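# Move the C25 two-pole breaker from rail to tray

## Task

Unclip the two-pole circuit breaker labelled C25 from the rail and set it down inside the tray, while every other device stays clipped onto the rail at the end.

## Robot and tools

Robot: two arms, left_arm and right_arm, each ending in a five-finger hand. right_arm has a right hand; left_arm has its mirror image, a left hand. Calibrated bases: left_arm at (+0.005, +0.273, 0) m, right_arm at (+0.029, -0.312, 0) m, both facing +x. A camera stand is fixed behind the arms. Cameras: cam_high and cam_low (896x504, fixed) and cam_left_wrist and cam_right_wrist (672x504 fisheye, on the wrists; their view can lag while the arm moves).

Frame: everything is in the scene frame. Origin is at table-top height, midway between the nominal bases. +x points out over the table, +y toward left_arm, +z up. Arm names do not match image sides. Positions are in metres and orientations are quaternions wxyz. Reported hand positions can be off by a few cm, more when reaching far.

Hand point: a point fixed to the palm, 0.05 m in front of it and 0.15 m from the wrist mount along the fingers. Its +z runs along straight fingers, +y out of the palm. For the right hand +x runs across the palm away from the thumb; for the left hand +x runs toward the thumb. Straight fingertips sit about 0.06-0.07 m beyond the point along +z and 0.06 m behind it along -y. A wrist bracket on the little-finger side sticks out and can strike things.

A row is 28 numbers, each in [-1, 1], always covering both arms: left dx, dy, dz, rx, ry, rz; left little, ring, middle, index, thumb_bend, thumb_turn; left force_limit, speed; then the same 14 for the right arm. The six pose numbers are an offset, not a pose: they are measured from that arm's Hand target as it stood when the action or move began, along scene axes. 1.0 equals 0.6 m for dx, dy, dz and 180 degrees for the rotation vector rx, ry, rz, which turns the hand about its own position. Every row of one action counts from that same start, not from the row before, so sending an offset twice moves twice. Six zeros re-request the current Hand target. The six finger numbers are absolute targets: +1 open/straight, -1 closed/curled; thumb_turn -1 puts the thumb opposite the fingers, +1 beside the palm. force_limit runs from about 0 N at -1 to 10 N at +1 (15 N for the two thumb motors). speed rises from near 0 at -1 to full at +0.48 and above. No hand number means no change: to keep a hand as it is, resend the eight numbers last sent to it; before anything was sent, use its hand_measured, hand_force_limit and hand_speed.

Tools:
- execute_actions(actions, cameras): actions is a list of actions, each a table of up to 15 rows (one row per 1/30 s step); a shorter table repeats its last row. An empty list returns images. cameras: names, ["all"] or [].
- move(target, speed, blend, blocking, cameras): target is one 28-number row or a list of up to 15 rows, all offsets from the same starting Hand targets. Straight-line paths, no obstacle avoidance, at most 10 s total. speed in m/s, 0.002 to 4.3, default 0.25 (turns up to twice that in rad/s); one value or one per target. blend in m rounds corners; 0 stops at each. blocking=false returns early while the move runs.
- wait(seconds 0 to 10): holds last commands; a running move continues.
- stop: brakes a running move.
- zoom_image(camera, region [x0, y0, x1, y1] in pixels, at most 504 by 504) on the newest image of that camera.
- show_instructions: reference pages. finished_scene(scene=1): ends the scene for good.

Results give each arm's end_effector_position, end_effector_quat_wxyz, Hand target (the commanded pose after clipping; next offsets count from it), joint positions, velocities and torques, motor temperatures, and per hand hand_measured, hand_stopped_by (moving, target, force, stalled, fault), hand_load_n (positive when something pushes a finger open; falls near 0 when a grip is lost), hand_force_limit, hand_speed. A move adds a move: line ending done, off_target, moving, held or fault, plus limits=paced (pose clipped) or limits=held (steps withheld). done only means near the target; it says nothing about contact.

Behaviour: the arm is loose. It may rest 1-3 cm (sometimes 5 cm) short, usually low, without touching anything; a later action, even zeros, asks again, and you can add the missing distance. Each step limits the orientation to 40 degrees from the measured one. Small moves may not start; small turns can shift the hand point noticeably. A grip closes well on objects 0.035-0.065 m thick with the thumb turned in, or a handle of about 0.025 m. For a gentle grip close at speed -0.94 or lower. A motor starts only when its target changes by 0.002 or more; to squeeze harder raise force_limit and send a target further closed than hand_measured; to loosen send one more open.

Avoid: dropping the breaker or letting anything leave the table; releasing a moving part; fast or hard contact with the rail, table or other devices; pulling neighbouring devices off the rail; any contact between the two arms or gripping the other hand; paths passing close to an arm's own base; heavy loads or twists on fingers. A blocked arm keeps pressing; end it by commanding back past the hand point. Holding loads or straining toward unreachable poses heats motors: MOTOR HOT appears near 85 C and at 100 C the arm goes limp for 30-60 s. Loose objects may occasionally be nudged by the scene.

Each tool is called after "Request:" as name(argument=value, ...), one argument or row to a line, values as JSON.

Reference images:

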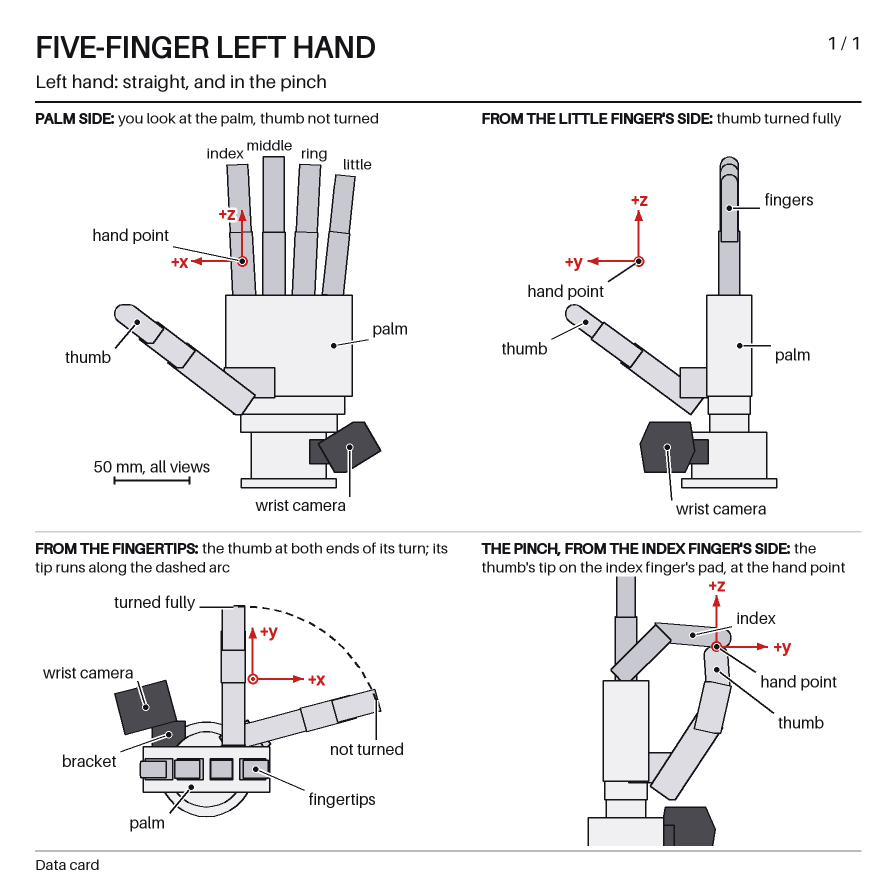

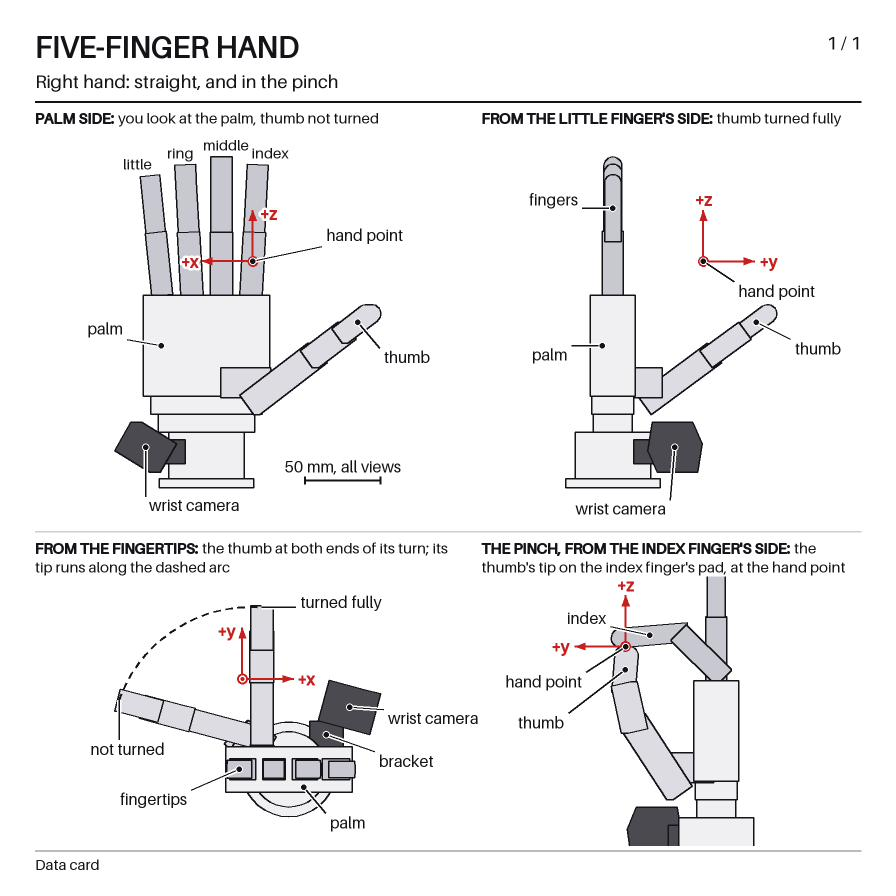

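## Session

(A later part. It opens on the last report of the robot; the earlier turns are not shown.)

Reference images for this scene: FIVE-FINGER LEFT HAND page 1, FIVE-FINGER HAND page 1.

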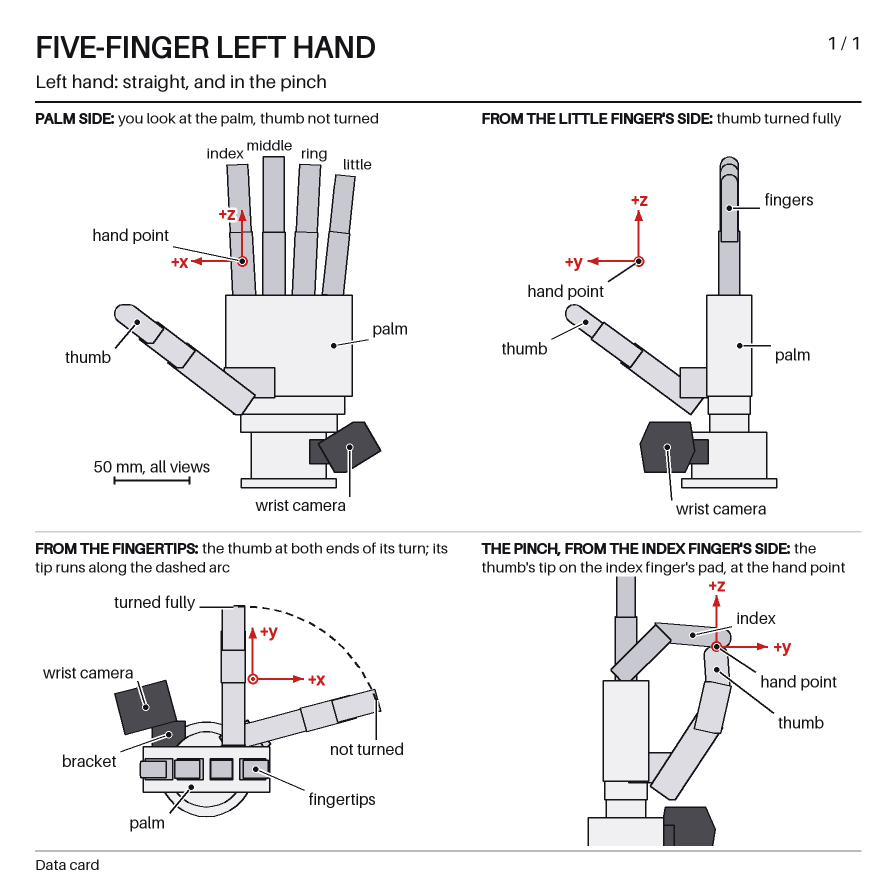

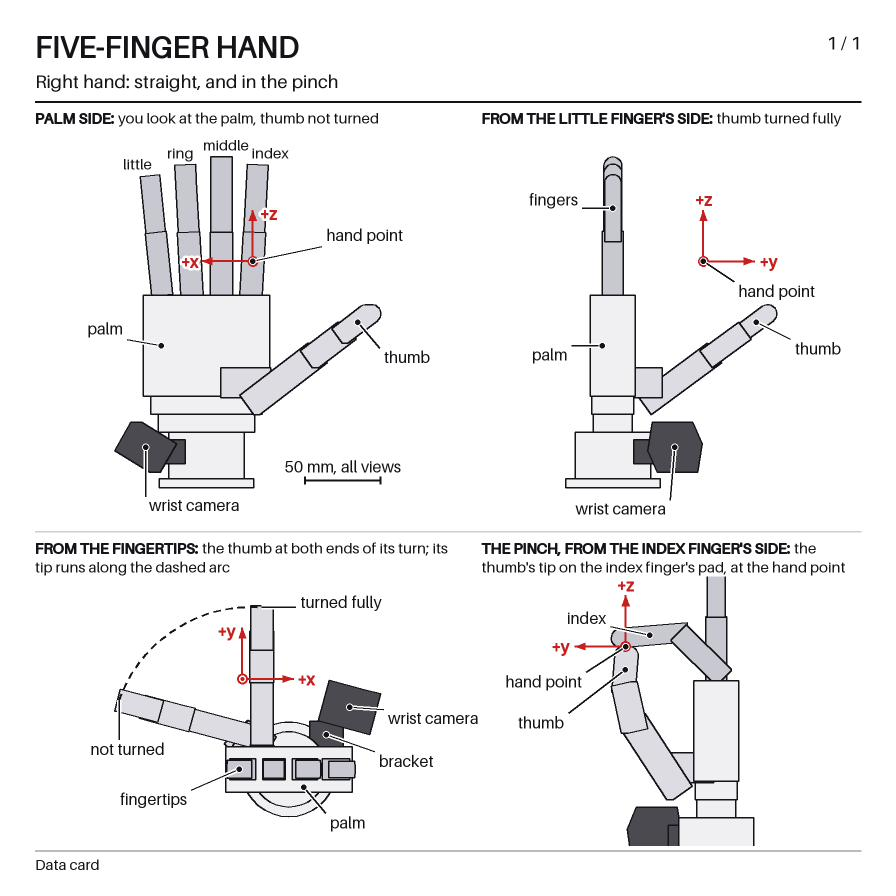

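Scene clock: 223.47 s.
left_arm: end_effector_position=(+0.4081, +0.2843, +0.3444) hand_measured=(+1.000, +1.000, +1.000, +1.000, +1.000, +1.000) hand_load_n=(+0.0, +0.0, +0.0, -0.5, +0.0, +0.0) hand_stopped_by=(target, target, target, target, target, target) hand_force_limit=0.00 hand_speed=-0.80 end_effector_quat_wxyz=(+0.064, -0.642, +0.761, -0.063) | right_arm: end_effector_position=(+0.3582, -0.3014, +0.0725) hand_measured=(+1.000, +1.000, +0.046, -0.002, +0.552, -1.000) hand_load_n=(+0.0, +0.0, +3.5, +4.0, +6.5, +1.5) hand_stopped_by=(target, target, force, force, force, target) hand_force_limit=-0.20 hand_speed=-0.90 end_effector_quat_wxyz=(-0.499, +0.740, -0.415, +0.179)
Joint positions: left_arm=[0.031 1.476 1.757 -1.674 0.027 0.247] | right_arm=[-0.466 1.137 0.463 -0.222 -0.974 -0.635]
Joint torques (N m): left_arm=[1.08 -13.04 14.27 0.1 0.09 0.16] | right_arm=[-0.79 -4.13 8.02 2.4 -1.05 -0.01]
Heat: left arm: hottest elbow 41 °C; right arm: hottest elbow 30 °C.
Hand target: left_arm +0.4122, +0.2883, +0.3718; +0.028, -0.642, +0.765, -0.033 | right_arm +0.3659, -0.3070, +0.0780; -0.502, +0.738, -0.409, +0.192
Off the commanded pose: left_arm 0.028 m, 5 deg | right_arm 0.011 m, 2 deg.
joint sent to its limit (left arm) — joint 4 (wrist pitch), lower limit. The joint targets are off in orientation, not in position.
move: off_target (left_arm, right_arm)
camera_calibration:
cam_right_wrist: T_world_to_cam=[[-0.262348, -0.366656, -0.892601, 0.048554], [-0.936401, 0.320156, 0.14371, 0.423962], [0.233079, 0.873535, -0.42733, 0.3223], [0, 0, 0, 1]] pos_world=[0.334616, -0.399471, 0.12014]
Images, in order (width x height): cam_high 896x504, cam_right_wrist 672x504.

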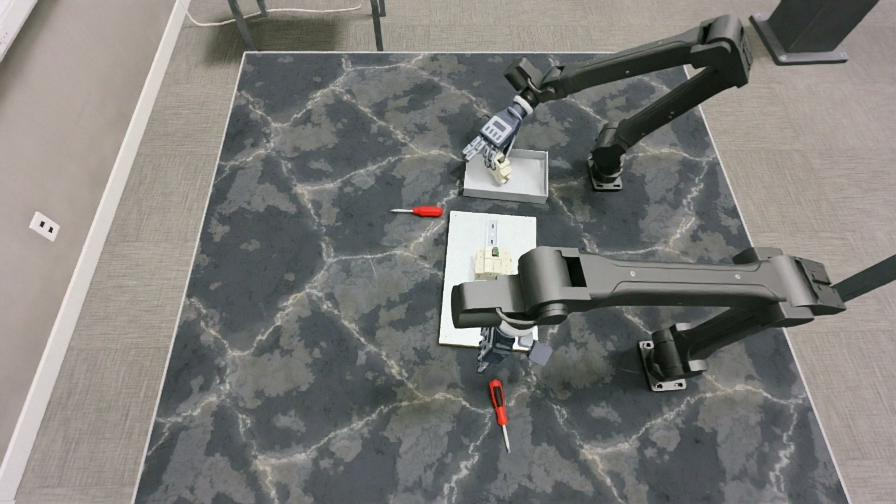

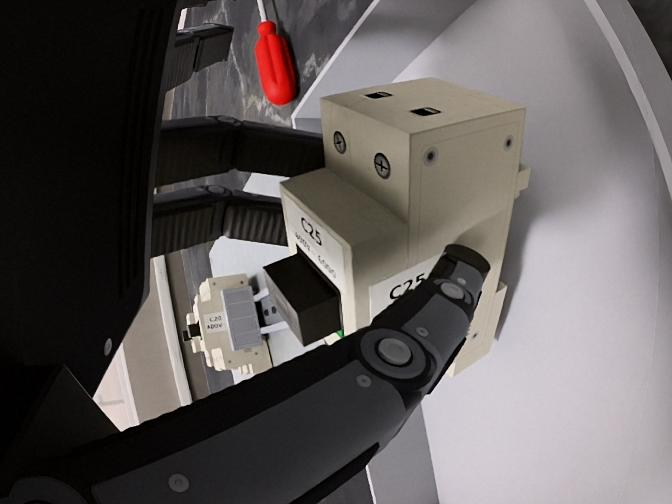

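Request:
move(
  target=[0,0,0,0,0,0,1,1,1,1,1,1,0,-0.8,0,0,-0.03,0,0,0,1,1,-0.25,-0.2,0.0,-1,-0.2,-0.9],
  speed=0.03,
  cameras=["cam_right_wrist","cam_left_wrist"],
)

Scene clock: 224.67 s.
left_arm: end_effector_position=(+0.4081, +0.2843, +0.3444) hand_measured=(+1.000, +1.000, +1.000, +1.000, +1.000, +1.000) hand_load_n=(+0.0, +0.0, +0.0, +0.0, +0.0, +0.0) hand_stopped_by=(target, target, target, target, target, target) hand_force_limit=0.00 hand_speed=-0.80 end_effector_quat_wxyz=(+0.064, -0.642, +0.761, -0.063) | right_arm: end_effector_position=(+0.3609, -0.3027, +0.0577) hand_measured=(+1.000, +1.000, +0.046, -0.002, +0.552, -1.000) hand_load_n=(+0.0, +0.0, +2.5, +4.5, +6.0, +0.5) hand_stopped_by=(target, target, force, force, force, target) hand_force_limit=-0.20 hand_speed=-0.90 end_effector_quat_wxyz=(-0.499, +0.740, -0.412, +0.184)
Joint positions: left_arm=[0.031 1.476 1.757 -1.674 0.027 0.247] | right_arm=[-0.466 1.185 0.443 -0.142 -0.974 -0.635]
Joint torques (N m): left_arm=[1.14 -12.98 14.28 0.13 0.09 0.17] | right_arm=[-0.85 -3.96 7.3 2.47 -1.04 -0.01]
Heat: left arm: hottest elbow 41 °C; right arm: hottest elbow 30 °C.
Hand target: left_arm +0.4122, +0.2883, +0.3718; +0.028, -0.642, +0.765, -0.033 | right_arm +0.3660, -0.3071, +0.0601; -0.502, +0.738, -0.409, +0.192
Off the commanded pose: left_arm 0.028 m, 5 deg | right_arm 0.007 m, 1 deg.
joint sent to its limit (left arm) — joint 4 (wrist pitch), lower limit. The joint targets are off in orientation, not in position.
move: off_target (left_arm)
camera_calibration:
cam_left_wrist: T_world_to_cam=[[0.890415, -0.409356, 0.198967, -0.31582], [-0.45491, -0.786251, 0.41817, 0.267316], [-0.0147422, -0.462857, -0.886311, 0.556734], [0, 0, 0, 1]] pos_world=[0.411023, 0.338583, 0.444493]
cam_right_wrist: T_world_to_cam=[[-0.253461, -0.371043, -0.893356, 0.0310193], [-0.937795, 0.320772, 0.132841, 0.43035], [0.237274, 0.871454, -0.429265, 0.314466], [0, 0, 0, 1]] pos_world=[0.336828, -0.400578, 0.105533]
Images, in order (width x height): cam_left_wrist 672x504, cam_right_wrist 672x504.

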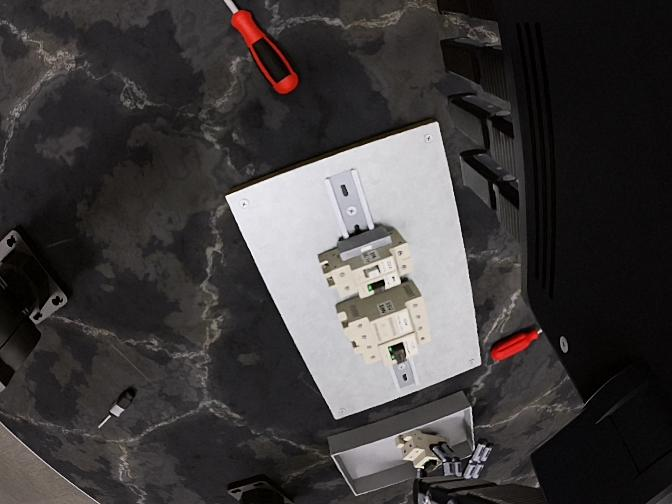

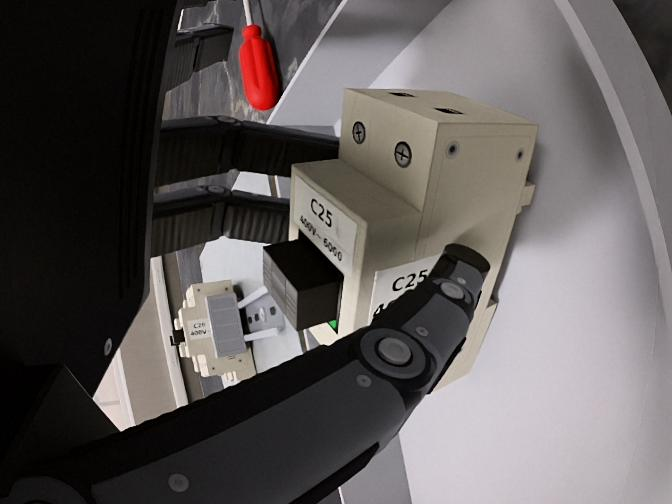

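Request:
move(
  target=[0,0,0,0,0,0,1,1,1,1,1,1,0,-0.8,0,0,-0.013,0,0,0,1,1,-0.25,-0.2,0.0,-1,-0.2,-0.9],
  speed=0.03,
  cameras=["cam_right_wrist"],
)

Scene clock: 225.63 s.
left_arm: end_effector_position=(+0.4081, +0.2843, +0.3444) hand_measured=(+1.000, +1.000, +1.000, +1.000, +1.000, +1.000) hand_load_n=(+0.0, +0.0, +0.0, +0.0, +0.0, +0.0) hand_stopped_by=(target, target, target, target, target, target) hand_force_limit=0.00 hand_speed=-0.80 end_effector_quat_wxyz=(+0.064, -0.642, +0.761, -0.063) | right_arm: end_effector_position=(+0.3624, -0.3027, +0.0537) hand_measured=(+1.000, +1.000, +0.046, -0.002, +0.552, -1.000) hand_load_n=(+0.0, +0.0, +2.0, +5.5, +5.5, +1.5) hand_stopped_by=(target, target, force, force, force, target) hand_force_limit=-0.20 hand_speed=-0.90 end_effector_quat_wxyz=(-0.501, +0.740, -0.408, +0.187)
Joint positions: left_arm=[0.031 1.476 1.757 -1.674 0.027 0.247] | right_arm=[-0.466 1.202 0.436 -0.109 -0.98 -0.635]
Joint torques (N m): left_arm=[0.91 -12.81 14.26 0.14 0.1 0.18] | right_arm=[-0.85 -3.78 6.87 2.51 -0.81 -0.01]
Heat: left arm: hottest elbow 41 °C; right arm: hottest elbow 30 °C.
Hand target: left_arm +0.4122, +0.2883, +0.3718; +0.028, -0.642, +0.765, -0.033 | right_arm +0.3659, -0.3070, +0.0522; -0.502, +0.738, -0.409, +0.192
Off the commanded pose: left_arm 0.028 m, 5 deg | right_arm 0.006 m, 1 deg.
joint sent to its limit (left arm) — joint 4 (wrist pitch), lower limit. The joint targets are off in orientation, not in position.
move: off_target (left_arm)
camera_calibration:
cam_right_wrist: T_world_to_cam=[[-0.243259, -0.372155, -0.895726, 0.0239382], [-0.940131, 0.317724, 0.123311, 0.432788], [0.238703, 0.872096, -0.427164, 0.31198], [0, 0, 0, 1]] pos_world=[0.33823, -0.400675, 0.101341]
Images, in order (width x height): cam_right_wrist 672x504.

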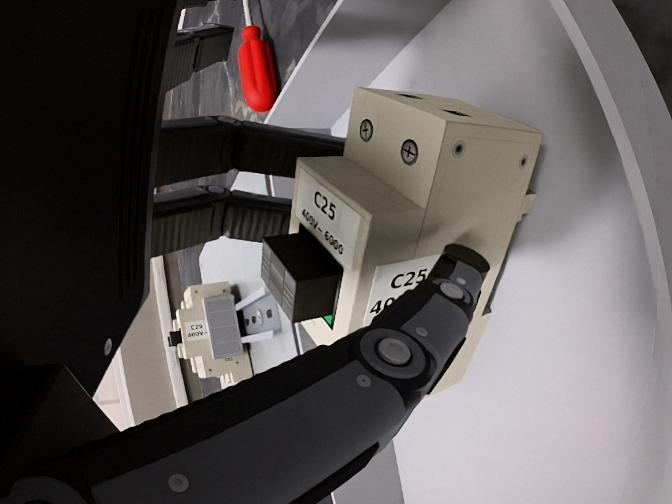

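Request:
execute_actions(
  actions=[
    [[0,0,0,0,0,0,1,1,1,1,1,1,0,-0.8,0,0,-0.002,0,0,0,1,1,0.3,0.3,0.75,-1,-0.2,-0.85]],
  ],
  cameras=["cam_right_wrist"],
)

Scene clock: 227.10 s.
left_arm: end_effector_position=(+0.4081, +0.2843, +0.3444) hand_measured=(+1.000, +1.000, +1.000, +1.000, +1.000, +1.000) hand_load_n=(+0.0, +0.0, +0.0, -0.5, +0.0, +0.0) hand_stopped_by=(target, target, target, target, target, target) hand_force_limit=0.00 hand_speed=-0.80 end_effector_quat_wxyz=(+0.064, -0.642, +0.761, -0.063) | right_arm: end_effector_position=(+0.3635, -0.3033, +0.0524) hand_measured=(+1.000, +1.000, +0.300, +0.300, +0.750, -1.000) hand_load_n=(+0.0, +0.0, +0.0, +0.0, +0.0, +0.0) hand_stopped_by=(target, target, target, target, target, target) hand_force_limit=-0.20 hand_speed=-0.85 end_effector_quat_wxyz=(-0.501, +0.740, -0.408, +0.188)
Joint positions: left_arm=[0.031 1.476 1.757 -1.674 0.027 0.247] | right_arm=[-0.466 1.208 0.435 -0.099 -0.98 -0.635]
Joint torques (N m): left_arm=[0.85 -13.04 14.27 0.21 0.09 0.19] | right_arm=[-0.85 -3.96 6.82 2.33 -0.78 0]
Heat: left arm: hottest elbow 41 °C; right arm: hottest elbow 30 °C.
Hand target: left_arm +0.4122, +0.2883, +0.3718; +0.028, -0.642, +0.765, -0.033 | right_arm +0.3660, -0.3071, +0.0511; -0.501, +0.738, -0.409, +0.192
Off the commanded pose: left_arm 0.028 m, 5 deg | right_arm 0.005 m, 1 deg.
joint sent to its limit (left arm) — joint 4 (wrist pitch), lower limit. The joint targets are off in orientation, not in position.
camera_calibration:
cam_right_wrist: T_world_to_cam=[[-0.240432, -0.37347, -0.895943, 0.0214674], [-0.940526, 0.31786, 0.119898, 0.434444], [0.240006, 0.871485, -0.427682, 0.310966], [0, 0, 0, 1]] pos_world=[0.339133, -0.401077, 0.100139]
Images, in order (width x height): cam_right_wrist 672x504.

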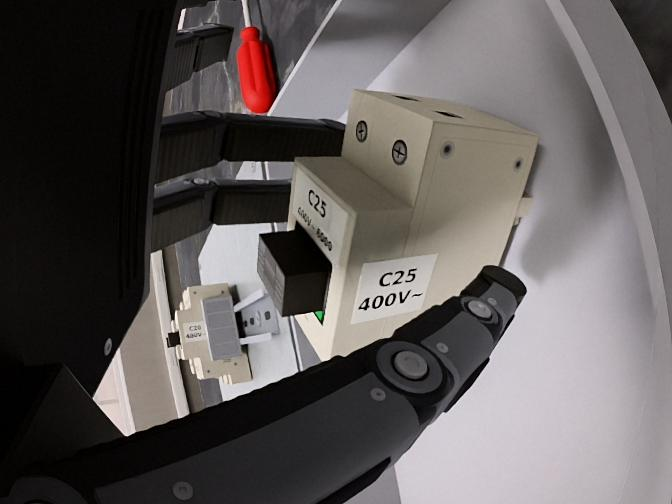

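Request:
execute_actions(
  actions=[
    [[0,0,0,0,0,0,1,1,1,1,1,1,0,-0.8,0,0,0,0,0,0,1,1,0.7,0.7,1,-1,-0.2,-0.4]],
  ],
  cameras=[],
)

Request:
move(
  target=[0,0,0,0,0,0,1,1,1,1,1,1,0,-0.8,0.012,0.005,0.08,0,0,0,1,1,0.7,0.7,1,-1,-0.2,-0.4],
  speed=0.06,
  cameras=["cam_right_wrist"],
)

Scene clock: 228.03 s.
left_arm: end_effector_position=(+0.4081, +0.2843, +0.3444) hand_measured=(+1.000, +1.000, +1.000, +1.000, +1.000, +1.000) hand_load_n=(+0.0, +0.0, +0.0, +0.0, +0.0, +0.0) hand_stopped_by=(target, target, target, target, target, target) hand_force_limit=0.00 hand_speed=-0.80 end_effector_quat_wxyz=(+0.064, -0.642, +0.761, -0.063) | right_arm: end_effector_position=(+0.3635, -0.3033, +0.0524) hand_measured=(+1.000, +1.000, +0.700, +0.700, +1.000, -1.000) hand_load_n=(+0.0, +0.0, -0.5, +0.0, +0.0, +0.0) hand_stopped_by=(target, target, target, target, target, target) hand_force_limit=-0.20 hand_speed=-0.40 end_effector_quat_wxyz=(-0.501, +0.740, -0.408, +0.188)
Joint positions: left_arm=[0.031 1.476 1.757 -1.674 0.027 0.247] | right_arm=[-0.466 1.208 0.435 -0.099 -0.98 -0.635]
Joint torques (N m): left_arm=[0.85 -13.04 14.28 0.13 0.08 0.18] | right_arm=[-0.79 -4.13 6.82 2.28 -0.8 0.01]
Heat: left arm: hottest elbow 41 °C; right arm: hottest elbow 30 °C.
Hand target: left_arm +0.4122, +0.2883, +0.3718; +0.028, -0.642, +0.765, -0.033 | right_arm +0.3660, -0.3071, +0.0511; -0.501, +0.738, -0.409, +0.192
Off the commanded pose: left_arm 0.028 m, 5 deg | right_arm 0.005 m, 1 deg.
joint sent to its limit (left arm) — joint 4 (wrist pitch), lower limit. The joint targets are off in orientation, not in position.
No camera images: "cameras" was empty.

Scene clock: 229.50 s.
left_arm: end_effector_position=(+0.4081, +0.2843, +0.3444) hand_measured=(+1.000, +1.000, +1.000, +1.000, +1.000, +1.000) hand_load_n=(+0.0, +0.0, +0.0, +0.0, +0.0, +0.0) hand_stopped_by=(target, target, target, target, target, target) hand_force_limit=0.00 hand_speed=-0.80 end_effector_quat_wxyz=(+0.064, -0.642, +0.761, -0.063) | right_arm: end_effector_position=(+0.3567, -0.3002, +0.0785) hand_measured=(+1.000, +1.000, +0.700, +0.700, +1.000, -1.000) hand_load_n=(+0.0, +0.0, +0.0, +0.0, +0.0, +0.0) hand_stopped_by=(target, target, target, target, target, target) hand_force_limit=-0.20 hand_speed=-0.40 end_effector_quat_wxyz=(-0.499, +0.737, -0.420, +0.177)
Joint positions: left_arm=[0.031 1.476 1.757 -1.674 0.027 0.247] | right_arm=[-0.466 1.116 0.467 -0.243 -0.973 -0.621]
Joint torques (N m): left_arm=[1.14 -13.16 14.31 0.14 0.07 0.18] | right_arm=[0.97 -5.3 10.84 1.17 -0.56 0.16]
Heat: left arm: hottest elbow 41 °C; right arm: hottest elbow 30 °C.
Hand target: left_arm +0.4122, +0.2883, +0.3718; +0.028, -0.642, +0.765, -0.033 | right_arm +0.3731, -0.3040, +0.0990; -0.502, +0.738, -0.409, +0.192
Off the commanded pose: left_arm 0.028 m, 5 deg | right_arm 0.027 m, 2 deg.
joint sent to its limit (left arm) — joint 4 (wrist pitch), lower limit. The joint targets are off in orientation, not in position.
move: off_target (left_arm, right_arm)
camera_calibration:
cam_right_wrist: T_world_to_cam=[[-0.269698, -0.358703, -0.893641, 0.0589814], [-0.933308, 0.325841, 0.150878, 0.421342], [0.237064, 0.874734, -0.422659, 0.322768], [0, 0, 0, 1]] pos_world=[0.332633, -0.39847, 0.125557]
Images, in order (width x height): cam_right_wrist 672x504.

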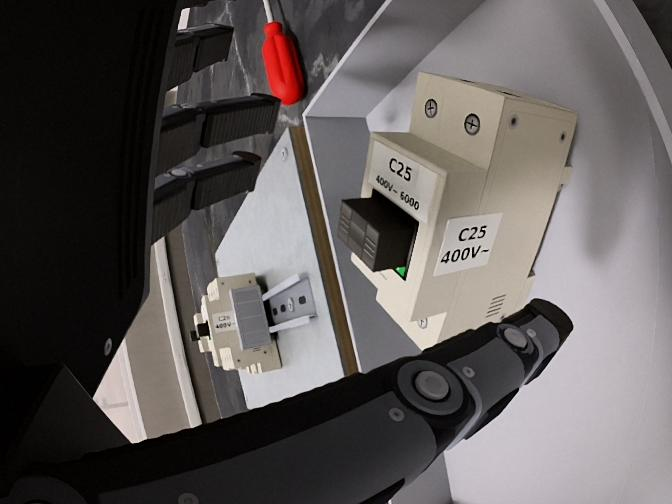

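Request:
move(
  target=[0,0,0,0,0,0,1,1,1,1,1,1,0,-0.8,0.0,0.0,0.2,0,0,0,1,1,0.7,0.7,1,-1,-0.2,-0.4],
  speed=0.12,
  cameras=["cam_right_wrist","cam_high","cam_left_wrist","cam_low"],
)

Scene clock: 231.30 s.
left_arm: end_effector_position=(+0.4081, +0.2843, +0.3444) hand_measured=(+1.000, +1.000, +1.000, +1.000, +1.000, +1.000) hand_load_n=(+0.0, -0.5, +0.0, -0.5, +0.0, +0.0) hand_stopped_by=(target, target, target, target, target, target) hand_force_limit=0.00 hand_speed=-0.80 end_effector_quat_wxyz=(+0.064, -0.642, +0.761, -0.063) | right_arm: end_effector_position=(+0.3610, -0.3020, +0.1936) hand_measured=(+1.000, +1.000, +0.700, +0.700, +1.000, -1.000) hand_load_n=(+0.0, +0.0, +0.0, +0.0, +0.0, +0.0) hand_stopped_by=(target, target, target, target, target, target) hand_force_limit=-0.20 hand_speed=-0.40 end_effector_quat_wxyz=(-0.500, +0.734, -0.425, +0.174)
Joint positions: left_arm=[0.031 1.476 1.757 -1.674 0.027 0.247] | right_arm=[-0.466 0.947 0.701 -0.649 -0.972 -0.61]
Joint torques (N m): left_arm=[0.97 -13.22 14.32 0.13 0.08 0.19] | right_arm=[0.85 -4.07 12.74 1.13 -0.56 0.04]
Heat: left arm: hottest elbow 41 °C; right arm: hottest elbow 30 °C.
Hand target: left_arm +0.4122, +0.2883, +0.3718; +0.028, -0.642, +0.765, -0.033 | right_arm +0.3732, -0.3041, +0.2190; -0.502, +0.738, -0.409, +0.192
Off the commanded pose: left_arm 0.028 m, 5 deg | right_arm 0.028 m, 3 deg.
joint sent to its limit (left arm) — joint 4 (wrist pitch), lower limit. The joint targets are off in orientation, not in position.
move: off_target (left_arm, right_arm)
camera_calibration:
cam_left_wrist: T_world_to_cam=[[0.890415, -0.409356, 0.198967, -0.31582], [-0.45491, -0.786251, 0.41817, 0.267316], [-0.0147422, -0.462857, -0.886311, 0.556734], [0, 0, 0, 1]] pos_world=[0.411023, 0.338583, 0.444493]
cam_right_wrist: T_world_to_cam=[[-0.279615, -0.349884, -0.89409, 0.168747], [-0.930283, 0.329053, 0.162166, 0.406289], [0.237464, 0.8771, -0.417499, 0.371468], [0, 0, 0, 1]] pos_world=[0.336938, -0.400464, 0.240077]

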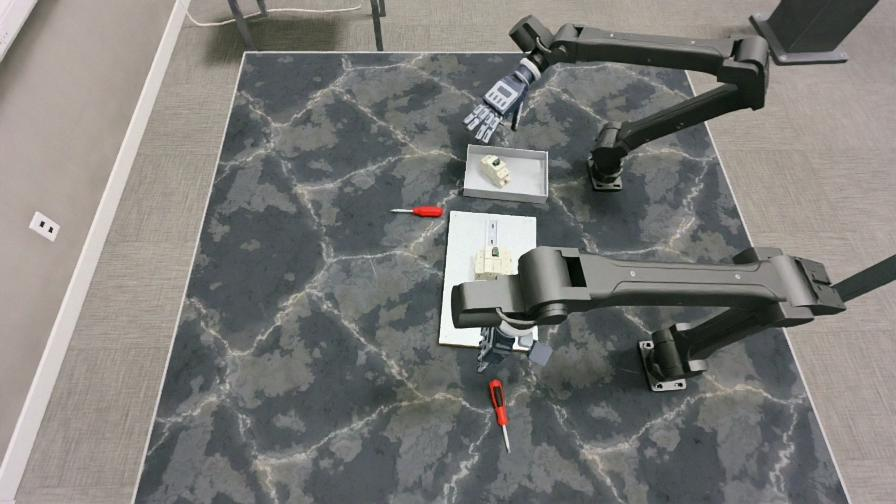

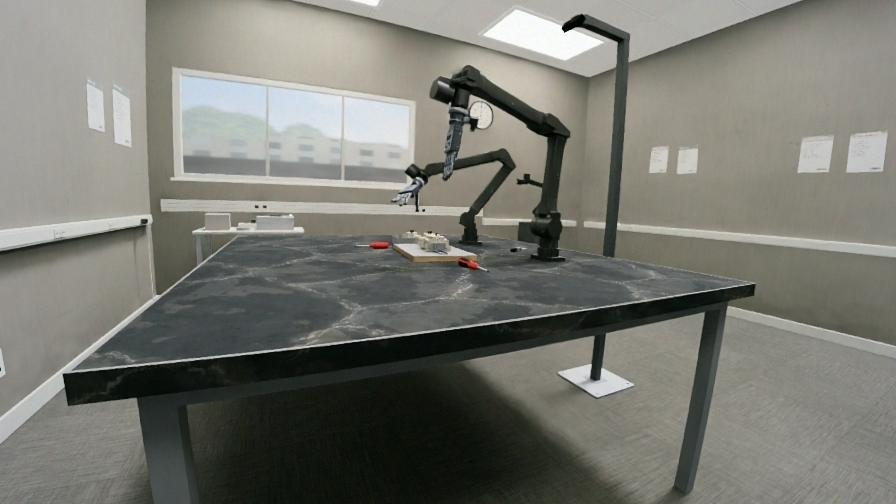

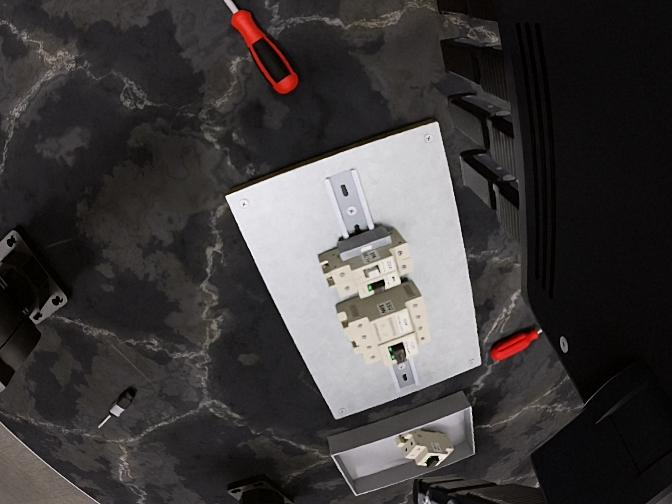

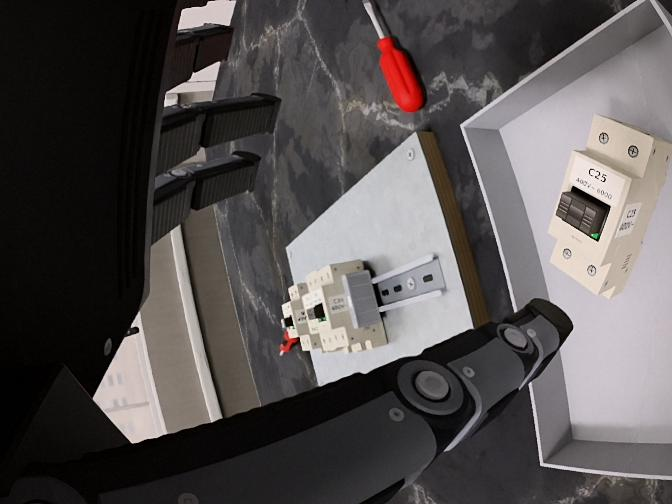

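Request:
zoom_image(
  camera="cam_left_wrist",
  region=[300, 215, 450, 385],
)

Request:
zoom_image(
  camera="cam_right_wrist",
  region=[260, 230, 460, 390],
)

Scaled by 2.965 from the camera's 672x504 image, which has a finer 960x720 frame.

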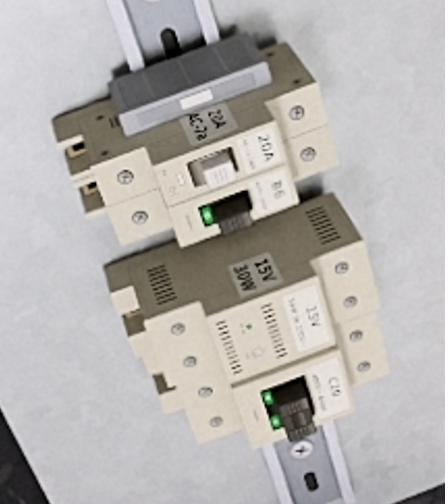

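Scaled by 2.520 from the camera's 672x504 image, which has a finer 960x720 frame.

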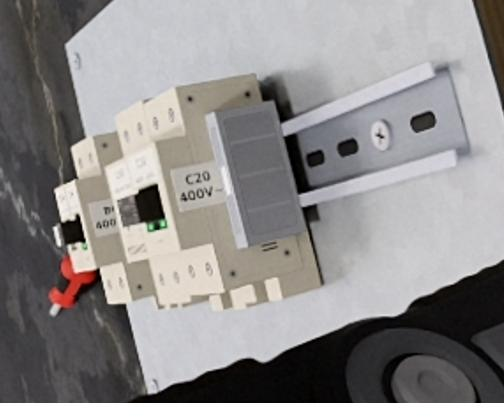

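Request:
finished_scene(
  scene=1,
)

The scene is finished: the task was done.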